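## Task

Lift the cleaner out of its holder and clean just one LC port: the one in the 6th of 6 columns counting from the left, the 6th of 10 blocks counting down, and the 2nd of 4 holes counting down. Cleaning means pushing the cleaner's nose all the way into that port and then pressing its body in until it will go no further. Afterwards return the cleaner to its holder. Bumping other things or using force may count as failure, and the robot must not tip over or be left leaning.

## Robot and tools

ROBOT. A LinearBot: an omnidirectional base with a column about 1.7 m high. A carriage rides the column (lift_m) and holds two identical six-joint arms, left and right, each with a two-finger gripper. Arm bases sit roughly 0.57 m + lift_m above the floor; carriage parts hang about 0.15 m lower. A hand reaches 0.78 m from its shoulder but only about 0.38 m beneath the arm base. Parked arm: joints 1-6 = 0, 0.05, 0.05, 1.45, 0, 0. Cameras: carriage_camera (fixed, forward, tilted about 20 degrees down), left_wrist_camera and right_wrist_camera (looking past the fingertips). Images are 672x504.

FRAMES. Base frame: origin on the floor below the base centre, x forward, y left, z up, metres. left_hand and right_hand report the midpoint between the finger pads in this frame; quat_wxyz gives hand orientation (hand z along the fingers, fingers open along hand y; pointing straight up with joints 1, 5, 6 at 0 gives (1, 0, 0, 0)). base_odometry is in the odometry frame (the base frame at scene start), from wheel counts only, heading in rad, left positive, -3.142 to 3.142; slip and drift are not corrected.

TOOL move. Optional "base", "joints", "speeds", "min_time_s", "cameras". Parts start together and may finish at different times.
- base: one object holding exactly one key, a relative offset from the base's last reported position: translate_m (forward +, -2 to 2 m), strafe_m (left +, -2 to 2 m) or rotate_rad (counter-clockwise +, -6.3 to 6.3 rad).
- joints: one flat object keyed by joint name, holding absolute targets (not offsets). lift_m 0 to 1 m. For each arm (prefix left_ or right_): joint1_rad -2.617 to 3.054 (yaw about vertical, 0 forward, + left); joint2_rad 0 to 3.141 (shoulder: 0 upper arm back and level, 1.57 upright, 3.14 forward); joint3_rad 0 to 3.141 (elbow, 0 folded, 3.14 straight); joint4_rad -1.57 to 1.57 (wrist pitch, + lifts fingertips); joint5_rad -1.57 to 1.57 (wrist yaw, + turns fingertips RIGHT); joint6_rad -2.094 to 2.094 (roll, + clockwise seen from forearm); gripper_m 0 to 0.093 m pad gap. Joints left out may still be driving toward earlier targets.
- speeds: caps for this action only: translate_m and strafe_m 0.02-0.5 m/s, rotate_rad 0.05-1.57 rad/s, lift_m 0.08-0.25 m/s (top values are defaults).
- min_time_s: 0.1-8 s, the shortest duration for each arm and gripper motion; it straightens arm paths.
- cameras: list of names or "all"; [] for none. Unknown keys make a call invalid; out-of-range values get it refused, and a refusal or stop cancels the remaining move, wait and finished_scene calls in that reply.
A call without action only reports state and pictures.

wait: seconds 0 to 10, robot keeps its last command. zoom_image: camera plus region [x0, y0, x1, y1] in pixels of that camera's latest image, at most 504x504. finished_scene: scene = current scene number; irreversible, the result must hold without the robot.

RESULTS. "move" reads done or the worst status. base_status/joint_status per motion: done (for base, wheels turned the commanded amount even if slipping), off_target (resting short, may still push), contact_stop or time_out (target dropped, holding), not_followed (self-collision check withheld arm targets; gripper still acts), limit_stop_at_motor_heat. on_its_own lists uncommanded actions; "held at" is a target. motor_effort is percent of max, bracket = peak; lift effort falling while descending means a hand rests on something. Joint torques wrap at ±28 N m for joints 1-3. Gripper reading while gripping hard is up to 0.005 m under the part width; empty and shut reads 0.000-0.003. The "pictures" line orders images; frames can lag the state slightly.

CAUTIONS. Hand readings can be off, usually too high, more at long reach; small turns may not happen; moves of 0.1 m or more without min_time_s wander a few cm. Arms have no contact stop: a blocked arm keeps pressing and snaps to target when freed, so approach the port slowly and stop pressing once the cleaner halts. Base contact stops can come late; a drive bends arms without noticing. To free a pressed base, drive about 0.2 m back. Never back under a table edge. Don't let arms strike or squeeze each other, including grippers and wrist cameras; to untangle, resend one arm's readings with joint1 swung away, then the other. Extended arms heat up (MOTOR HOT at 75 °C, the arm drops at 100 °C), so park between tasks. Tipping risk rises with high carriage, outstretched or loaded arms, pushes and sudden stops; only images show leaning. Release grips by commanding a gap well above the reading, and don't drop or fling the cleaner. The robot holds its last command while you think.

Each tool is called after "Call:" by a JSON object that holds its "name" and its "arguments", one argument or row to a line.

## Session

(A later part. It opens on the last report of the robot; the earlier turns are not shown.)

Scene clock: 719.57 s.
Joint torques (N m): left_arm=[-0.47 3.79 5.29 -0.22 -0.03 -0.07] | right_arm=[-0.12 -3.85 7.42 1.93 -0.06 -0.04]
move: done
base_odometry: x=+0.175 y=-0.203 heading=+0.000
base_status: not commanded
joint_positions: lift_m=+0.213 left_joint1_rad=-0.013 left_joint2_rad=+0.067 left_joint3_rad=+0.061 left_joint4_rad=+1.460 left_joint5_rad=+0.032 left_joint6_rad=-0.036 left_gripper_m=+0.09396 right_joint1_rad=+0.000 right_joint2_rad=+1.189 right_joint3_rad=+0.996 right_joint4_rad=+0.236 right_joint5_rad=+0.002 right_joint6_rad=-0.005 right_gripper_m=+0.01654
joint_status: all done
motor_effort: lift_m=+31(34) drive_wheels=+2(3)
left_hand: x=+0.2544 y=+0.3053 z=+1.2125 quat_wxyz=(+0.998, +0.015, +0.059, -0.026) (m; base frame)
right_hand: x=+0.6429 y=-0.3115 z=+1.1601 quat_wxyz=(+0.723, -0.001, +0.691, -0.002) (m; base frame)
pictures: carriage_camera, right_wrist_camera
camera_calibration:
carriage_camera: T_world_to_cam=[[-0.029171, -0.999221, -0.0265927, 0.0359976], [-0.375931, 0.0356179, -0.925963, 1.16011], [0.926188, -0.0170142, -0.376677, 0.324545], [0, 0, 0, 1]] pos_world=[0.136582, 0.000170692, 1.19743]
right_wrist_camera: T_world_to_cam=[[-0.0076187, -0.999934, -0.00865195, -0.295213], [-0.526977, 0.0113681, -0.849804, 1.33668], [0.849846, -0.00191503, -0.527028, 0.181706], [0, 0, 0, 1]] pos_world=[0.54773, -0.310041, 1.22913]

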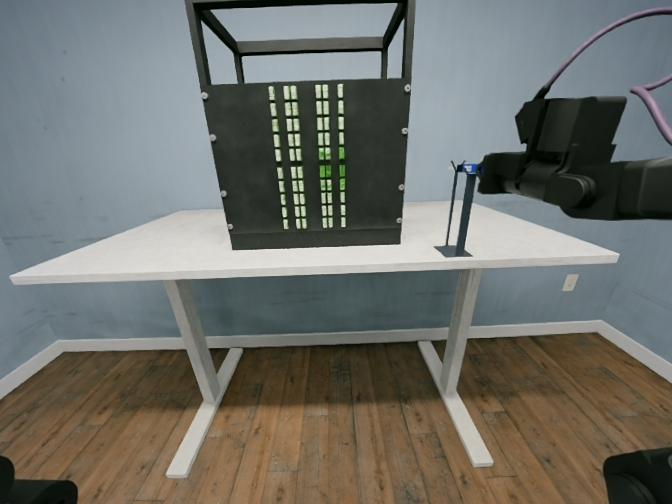

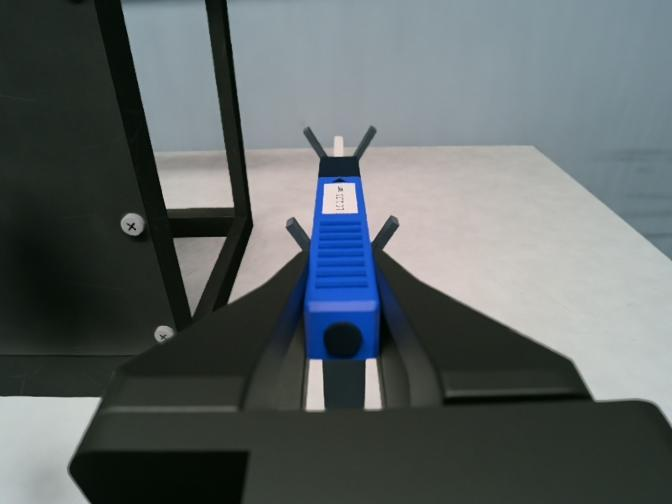

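Call:
{"name": "move", "arguments": {
  "joints": {"lift_m":0.2095},
  "speeds": {"lift_m":0.08},
  "cameras": ["carriage_camera","right_wrist_camera"]
}}

Call:
{"name": "zoom_image", "arguments": {
  "camera": "right_wrist_camera",
  "region": [250, 80, 430, 420]
}}

Call:
{"name": "zoom_image", "arguments": {
  "camera": "carriage_camera",
  "region": [430, 140, 490, 200]
}}

Scene clock: 724.00 s.
Joint torques (N m): left_arm=[-0.31 3.58 5.48 -0.23 -0.01 -0.13] | right_arm=[-0.17 -3.95 7.36 1.83 -0.04 -0.01]
move: done
base_odometry: x=+0.175 y=-0.203 heading=+0.000
base_status: not commanded
joint_positions: lift_m=+0.210 left_joint1_rad=-0.013 left_joint2_rad=+0.067 left_joint3_rad=+0.061 left_joint4_rad=+1.460 left_joint5_rad=+0.032 left_joint6_rad=-0.036 left_gripper_m=+0.09396 right_joint1_rad=+0.000 right_joint2_rad=+1.189 right_joint3_rad=+0.996 right_joint4_rad=+0.244 right_joint5_rad=+0.002 right_joint6_rad=-0.005 right_gripper_m=+0.01654
joint_status: all done
motor_effort: lift_m=+32(32) drive_wheels=+2(3)
left_hand: x=+0.2544 y=+0.3053 z=+1.2096 quat_wxyz=(+0.998, +0.015, +0.059, -0.026) (m; base frame)
right_hand: x=+0.6428 y=-0.3115 z=+1.1590 quat_wxyz=(+0.725, -0.001, +0.689, -0.002) (m; base frame)
pictures: carriage_camera, right_wrist_camera
camera_calibration:
carriage_camera: T_world_to_cam=[[-0.029171, -0.999221, -0.0265927, 0.0359178], [-0.375931, 0.0356179, -0.925963, 1.15733], [0.926188, -0.0170142, -0.376677, 0.323415], [0, 0, 0, 1]] pos_world=[0.136582, 0.000170692, 1.19443]
right_wrist_camera: T_world_to_cam=[[-0.00755612, -0.999934, -0.00870726, -0.295199], [-0.520827, 0.0113686, -0.853586, 1.33608], [0.853629, -0.00191482, -0.520879, 0.171599], [0, 0, 0, 1]] pos_world=[0.547153, -0.310041, 1.22727]

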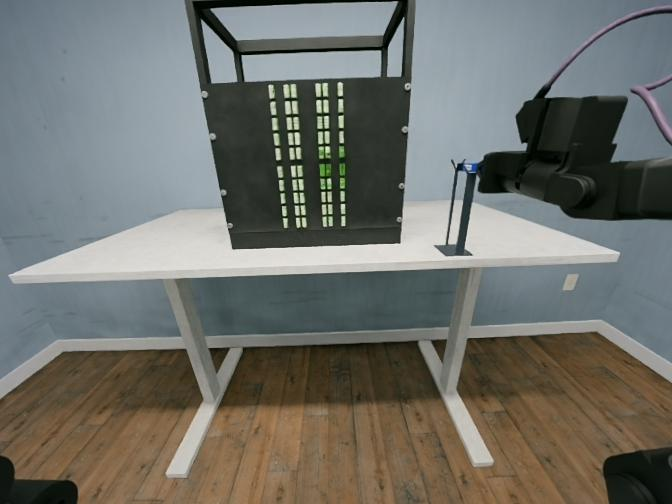

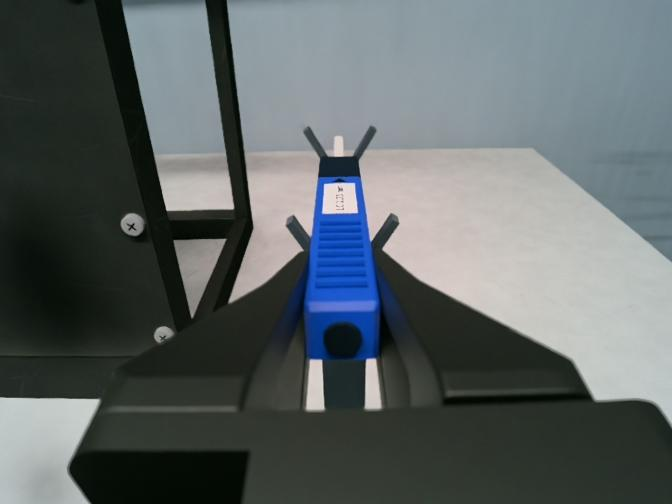

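Scaled by 1.482 from the camera's 672x504 image, which has a finer 960x720 frame.

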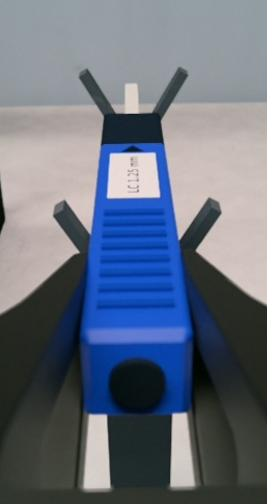

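Scaled by 8.400 from the camera's 672x504 image, which has a finer 960x720 frame.

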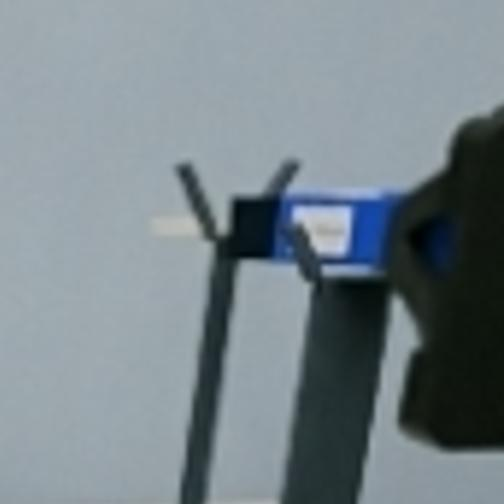

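Call:
{"name": "move", "arguments": {
  "joints": {"lift_m":0.206},
  "speeds": {"lift_m":0.08},
  "cameras": ["carriage_camera","right_wrist_camera"]
}}

Call:
{"name": "zoom_image", "arguments": {
  "camera": "carriage_camera",
  "region": [430, 140, 490, 200]
}}

Scene clock: 728.47 s.
Joint torques (N m): left_arm=[-0.18 3.73 5.39 -0.27 -0.01 -0.14] | right_arm=[-0.09 -3.74 7.51 1.76 -0.04 -0.02]
move: done
base_odometry: x=+0.175 y=-0.203 heading=+0.000
base_status: not commanded
joint_positions: lift_m=+0.206 left_joint1_rad=-0.013 left_joint2_rad=+0.067 left_joint3_rad=+0.061 left_joint4_rad=+1.460 left_joint5_rad=+0.032 left_joint6_rad=-0.036 left_gripper_m=+0.09396 right_joint1_rad=+0.000 right_joint2_rad=+1.189 right_joint3_rad=+0.996 right_joint4_rad=+0.253 right_joint5_rad=+0.002 right_joint6_rad=-0.005 right_gripper_m=+0.01654
joint_status: all done
motor_effort: lift_m=+30(33) drive_wheels=+2(3)
left_hand: x=+0.2544 y=+0.3053 z=+1.2061 quat_wxyz=(+0.998, +0.015, +0.059, -0.026) (m; base frame)
right_hand: x=+0.6427 y=-0.3115 z=+1.1576 quat_wxyz=(+0.728, -0.001, +0.685, -0.002) (m; base frame)
pictures: carriage_camera, right_wrist_camera
camera_calibration:
carriage_camera: T_world_to_cam=[[-0.029171, -0.999221, -0.0265927, 0.0358247], [-0.375931, 0.0356179, -0.925963, 1.15409], [0.926188, -0.0170142, -0.376677, 0.322096], [0, 0, 0, 1]] pos_world=[0.136582, 0.000170692, 1.19093]
right_wrist_camera: T_world_to_cam=[[-0.00747876, -0.999934, -0.00877328, -0.295186], [-0.513268, 0.0113682, -0.858153, 1.33527], [0.858196, -0.00191488, -0.513319, 0.159244], [0, 0, 0, 1]] pos_world=[0.54648, -0.310041, 1.22502]

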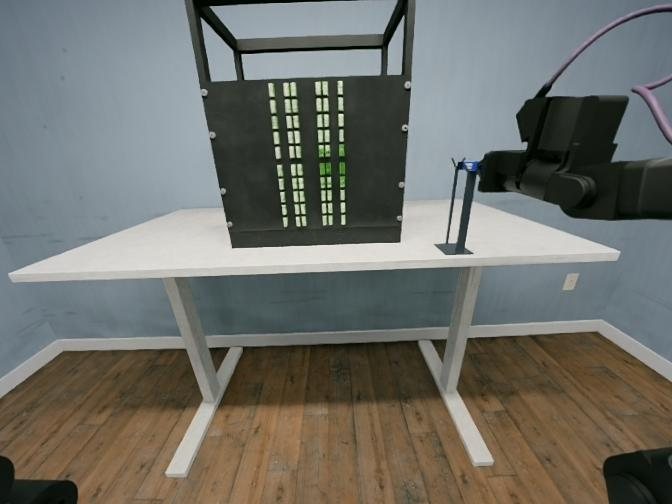

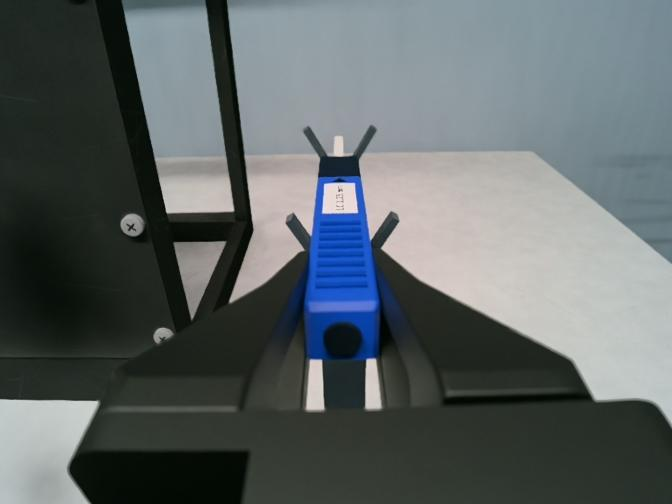

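Scaled by 8.400 from the camera's 672x504 image, which has a finer 960x720 frame.

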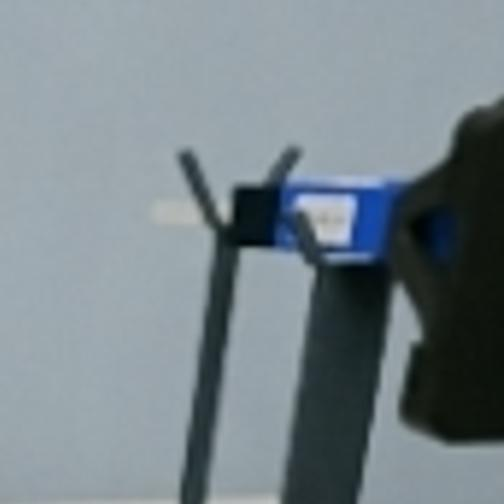

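Call:
{"name": "move", "arguments": {
  "joints": {"lift_m":0.2045},
  "speeds": {"lift_m":0.08},
  "cameras": []
}}

Call:
{"name": "move", "arguments": {
  "joints": {"right_gripper_m":0.024},
  "min_time_s": 2,
  "cameras": ["carriage_camera","right_wrist_camera"]
}}

Call:
{"name": "zoom_image", "arguments": {
  "camera": "carriage_camera",
  "region": [430, 140, 490, 200]
}}

Call:
{"name": "zoom_image", "arguments": {
  "camera": "right_wrist_camera",
  "region": [250, 80, 430, 420]
}}

Scene clock: 734.33 s.
Joint torques (N m): left_arm=[-0.54 3.86 5.33 -0.21 -0.09 -0.12] | right_arm=[-0.16 -3.9 7.5 1.75 -0.06 -0.02]
move: done
base_odometry: x=+0.175 y=-0.203 heading=+0.000
base_status: not commanded
joint_positions: lift_m=+0.205 left_joint1_rad=-0.013 left_joint2_rad=+0.067 left_joint3_rad=+0.061 left_joint4_rad=+1.460 left_joint5_rad=+0.032 left_joint6_rad=-0.036 left_gripper_m=+0.09396 right_joint1_rad=+0.000 right_joint2_rad=+1.189 right_joint3_rad=+0.996 right_joint4_rad=+0.256 right_joint5_rad=+0.002 right_joint6_rad=-0.005 right_gripper_m=+0.01654
joint_status: all done
motor_effort: lift_m=+29(32) drive_wheels=+2(3)
left_hand: x=+0.2544 y=+0.3053 z=+1.2046 quat_wxyz=(+0.998, +0.015, +0.059, -0.026) (m; base frame)
right_hand: x=+0.6426 y=-0.3115 z=+1.1570 quat_wxyz=(+0.729, -0.001, +0.684, -0.002) (m; base frame)
pictures: none
No camera images: "cameras" was empty.

Scene clock: 736.63 s.
Joint torques (N m): left_arm=[-0.44 3.97 5.46 -0.26 -0.01 -0.11] | right_arm=[-0.14 -3.86 7.57 1.73 -0.05 -0.03]
move: done
base_odometry: x=+0.175 y=-0.203 heading=+0.000
base_status: not commanded
joint_positions: lift_m=+0.205 left_joint1_rad=-0.013 left_joint2_rad=+0.067 left_joint3_rad=+0.061 left_joint4_rad=+1.460 left_joint5_rad=+0.032 left_joint6_rad=-0.036 left_gripper_m=+0.09396 right_joint1_rad=+0.000 right_joint2_rad=+1.189 right_joint3_rad=+0.996 right_joint4_rad=+0.256 right_joint5_rad=+0.002 right_joint6_rad=-0.005 right_gripper_m=+0.02394
joint_status: all done
motor_effort: lift_m=+31(33) drive_wheels=+2(3)
left_hand: x=+0.2544 y=+0.3053 z=+1.2046 quat_wxyz=(+0.998, +0.015, +0.059, -0.026) (m; base frame)
right_hand: x=+0.6426 y=-0.3115 z=+1.1570 quat_wxyz=(+0.729, -0.001, +0.684, -0.002) (m; base frame)
pictures: carriage_camera, right_wrist_camera
camera_calibration:
carriage_camera: T_world_to_cam=[[-0.029171, -0.999221, -0.0265927, 0.0357875], [-0.375931, 0.0356179, -0.925963, 1.1528], [0.926188, -0.0170142, -0.376677, 0.321569], [0, 0, 0, 1]] pos_world=[0.136582, 0.000170692, 1.18953]
right_wrist_camera: T_world_to_cam=[[-0.00744858, -0.999934, -0.00879982, -0.295179], [-0.510306, 0.0113689, -0.859918, 1.33491], [0.859961, -0.00191457, -0.510356, 0.15445], [0, 0, 0, 1]] pos_world=[0.546191, -0.310041, 1.22414]

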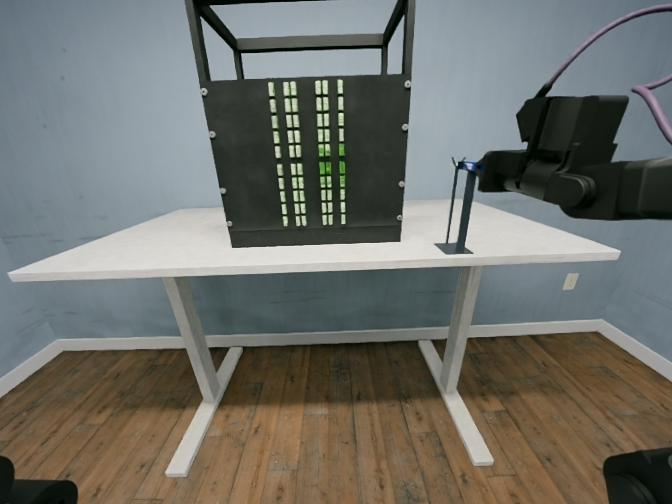

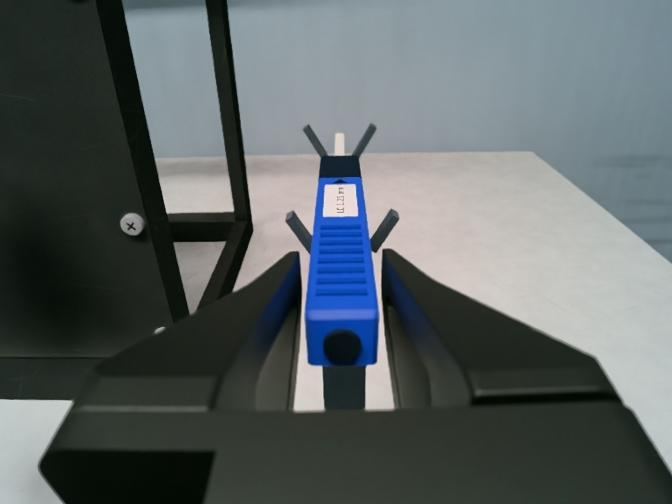

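Scaled by 8.400 from the camera's 672x504 image, which has a finer 960x720 frame.

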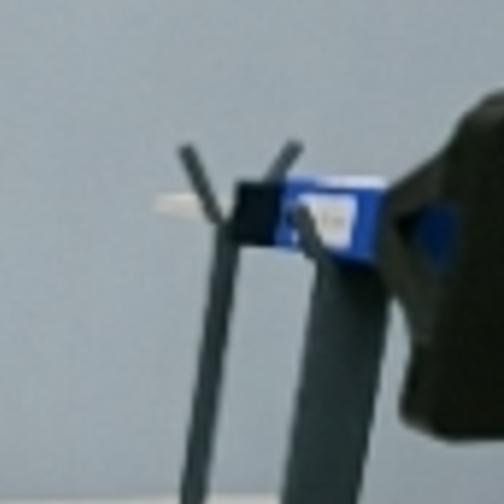

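Scaled by 1.482 from the camera's 672x504 image, which has a finer 960x720 frame.

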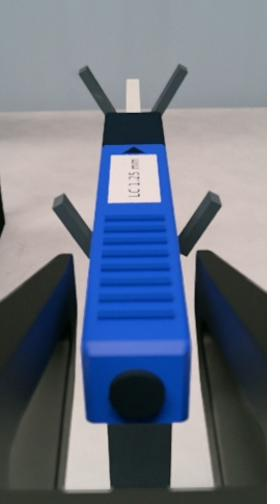

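Call:
{"name": "move", "arguments": {
  "joints": {"right_gripper_m":0.045},
  "min_time_s": 1.5,
  "cameras": []
}}

Call:
{"name": "move", "arguments": {
  "base": {"translate_m":-0.12},
  "speeds": {"translate_m":0.05},
  "cameras": []
}}

Call:
{"name": "move", "arguments": {
  "base": {"translate_m":-0.1}
}}

Call:
{"name": "zoom_image", "arguments": {
  "camera": "right_wrist_camera",
  "region": [250, 20, 450, 220]
}}

Call:
{"name": "zoom_image", "arguments": {
  "camera": "carriage_camera",
  "region": [380, 120, 480, 250]
}}

Scene clock: 743.83 s.
Joint torques (N m): left_arm=[-0.24 3.62 5.24 -0.25 -0.03 -0.11] | right_arm=[-0.17 -3.95 7.49 1.75 -0.04 -0.01]
move: done
base_odometry: x=+0.175 y=-0.203 heading=+0.000
base_status: not commanded
joint_positions: lift_m=+0.205 left_joint1_rad=-0.013 left_joint2_rad=+0.067 left_joint3_rad=+0.061 left_joint4_rad=+1.460 left_joint5_rad=+0.032 left_joint6_rad=-0.036 left_gripper_m=+0.09396 right_joint1_rad=+0.000 right_joint2_rad=+1.189 right_joint3_rad=+0.996 right_joint4_rad=+0.256 right_joint5_rad=+0.002 right_joint6_rad=-0.005 right_gripper_m=+0.04492
joint_status: all done
motor_effort: lift_m=+30(33) drive_wheels=+3(3)
left_hand: x=+0.2544 y=+0.3053 z=+1.2046 quat_wxyz=(+0.998, +0.015, +0.059, -0.026) (m; base frame)
right_hand: x=+0.6426 y=-0.3115 z=+1.1570 quat_wxyz=(+0.729, -0.001, +0.684, -0.002) (m; base frame)
pictures: none
No camera images: "cameras" was empty.

Scene clock: 746.73 s.
Joint torques (N m): left_arm=[-0.39 3.7 5.31 -0.27 -0.06 -0.09] | right_arm=[-0.02 -3.86 7.51 1.75 -0.03 -0.02]
move: done
base_odometry: x=+0.055 y=-0.203 heading=+0.000
base_status: done
joint_positions: lift_m=+0.205 left_joint1_rad=-0.013 left_joint2_rad=+0.067 left_joint3_rad=+0.061 left_joint4_rad=+1.459 left_joint5_rad=+0.032 left_joint6_rad=-0.036 left_gripper_m=+0.09396 right_joint1_rad=+0.000 right_joint2_rad=+1.189 right_joint3_rad=+0.996 right_joint4_rad=+0.255 right_joint5_rad=+0.002 right_joint6_rad=-0.005 right_gripper_m=+0.04492
joint_status: not commanded
motor_effort: lift_m=+30(32) drive_wheels=+0(9)
left_hand: x=+0.2546 y=+0.3053 z=+1.2046 quat_wxyz=(+0.998, +0.015, +0.059, -0.026) (m; base frame)
right_hand: x=+0.6427 y=-0.3115 z=+1.1567 quat_wxyz=(+0.729, -0.001, +0.685, -0.002) (m; base frame)
pictures: none
No camera images: "cameras" was empty.

Scene clock: 748.30 s.
Joint torques (N m): left_arm=[-0.4 3.54 5.09 -0.29 -0.01 -0.1] | right_arm=[-0.05 -3.79 7.42 1.78 -0.03 -0.02]
move: done
base_odometry: x=-0.045 y=-0.204 heading=+0.000
base_status: done
joint_positions: lift_m=+0.205 left_joint1_rad=-0.013 left_joint2_rad=+0.067 left_joint3_rad=+0.061 left_joint4_rad=+1.461 left_joint5_rad=+0.032 left_joint6_rad=-0.036 left_gripper_m=+0.09396 right_joint1_rad=+0.000 right_joint2_rad=+1.189 right_joint3_rad=+0.996 right_joint4_rad=+0.253 right_joint5_rad=+0.002 right_joint6_rad=-0.005 right_gripper_m=+0.04492
joint_status: not commanded
motor_effort: lift_m=+30(33) drive_wheels=+0(9)
left_hand: x=+0.2542 y=+0.3053 z=+1.2046 quat_wxyz=(+0.998, +0.015, +0.058, -0.026) (m; base frame)
right_hand: x=+0.6427 y=-0.3115 z=+1.1563 quat_wxyz=(+0.728, -0.001, +0.685, -0.002) (m; base frame)
pictures: carriage_camera, left_wrist_camera, right_wrist_camera
camera_calibration:
carriage_camera: T_world_to_cam=[[-0.029171, -0.999221, -0.0265927, 0.0357875], [-0.375931, 0.0356179, -0.925963, 1.1528], [0.926188, -0.0170142, -0.376677, 0.321569], [0, 0, 0, 1]] pos_world=[0.136582, 0.000170692, 1.18953]
left_wrist_camera: T_world_to_cam=[[-0.0307027, -0.999524, 0.00314516, 0.318531], [0.716002, -0.0241891, -0.697679, 0.670775], [0.697423, -0.0191687, 0.716403, -0.910377], [0, 0, 0, 1]] pos_world=[0.164422, 0.317153, 1.11918]
right_wrist_camera: T_world_to_cam=[[-0.00747568, -0.999934, -0.00877581, -0.295196], [-0.512959, 0.0113681, -0.858338, 1.33413], [0.858381, -0.00191503, -0.51301, 0.158046], [0, 0, 0, 1]] pos_world=[0.546481, -0.310041, 1.22362]

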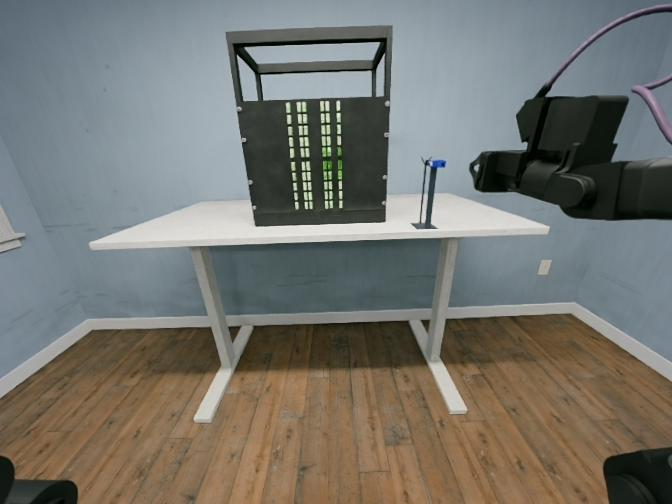

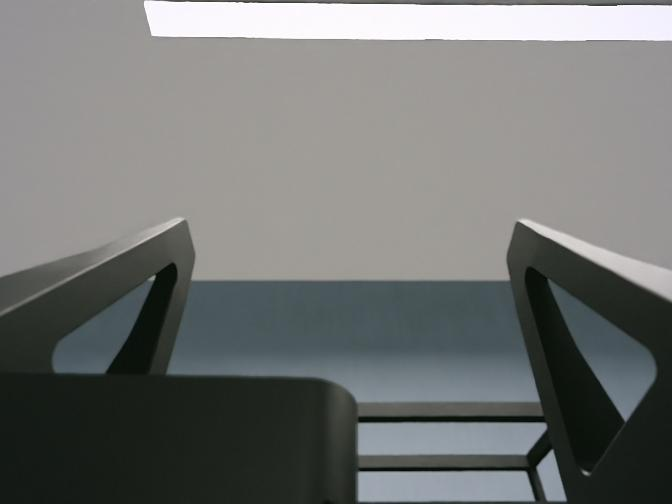

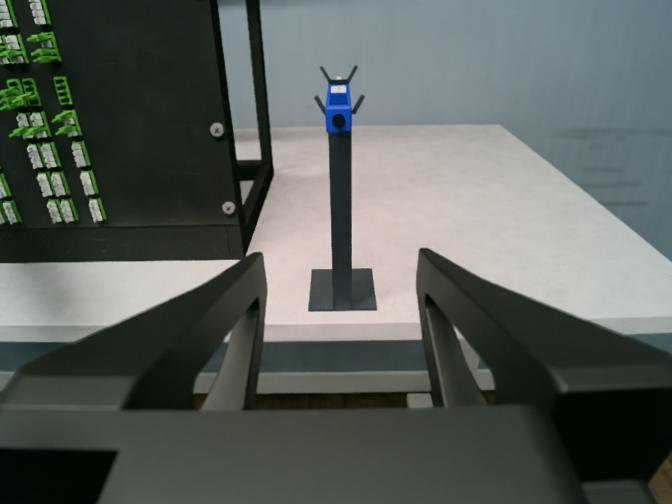

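Scaled by 2.520 from the camera's 672x504 image, which has a finer 960x720 frame.

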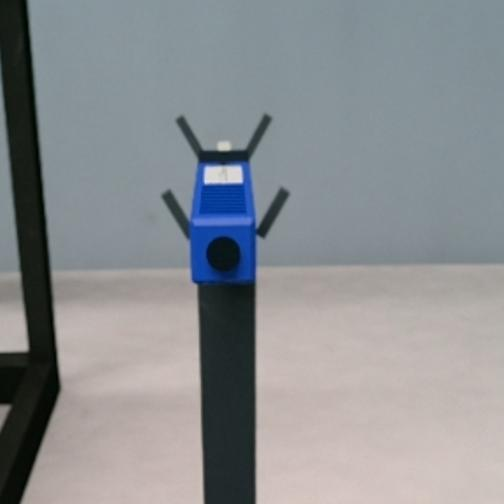

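Scaled by 3.877 from the camera's 672x504 image, which has a finer 960x720 frame.

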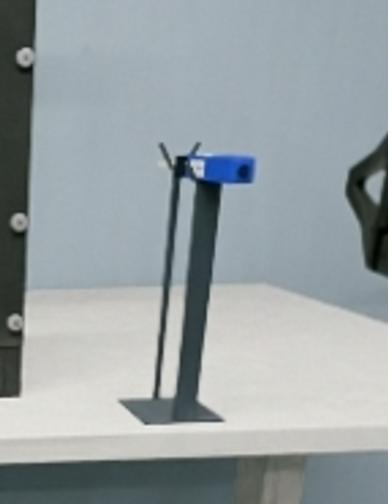

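Call:
{"name": "finished_scene", "arguments": {
  "scene": 1
}}

The scene is finished: the task was done.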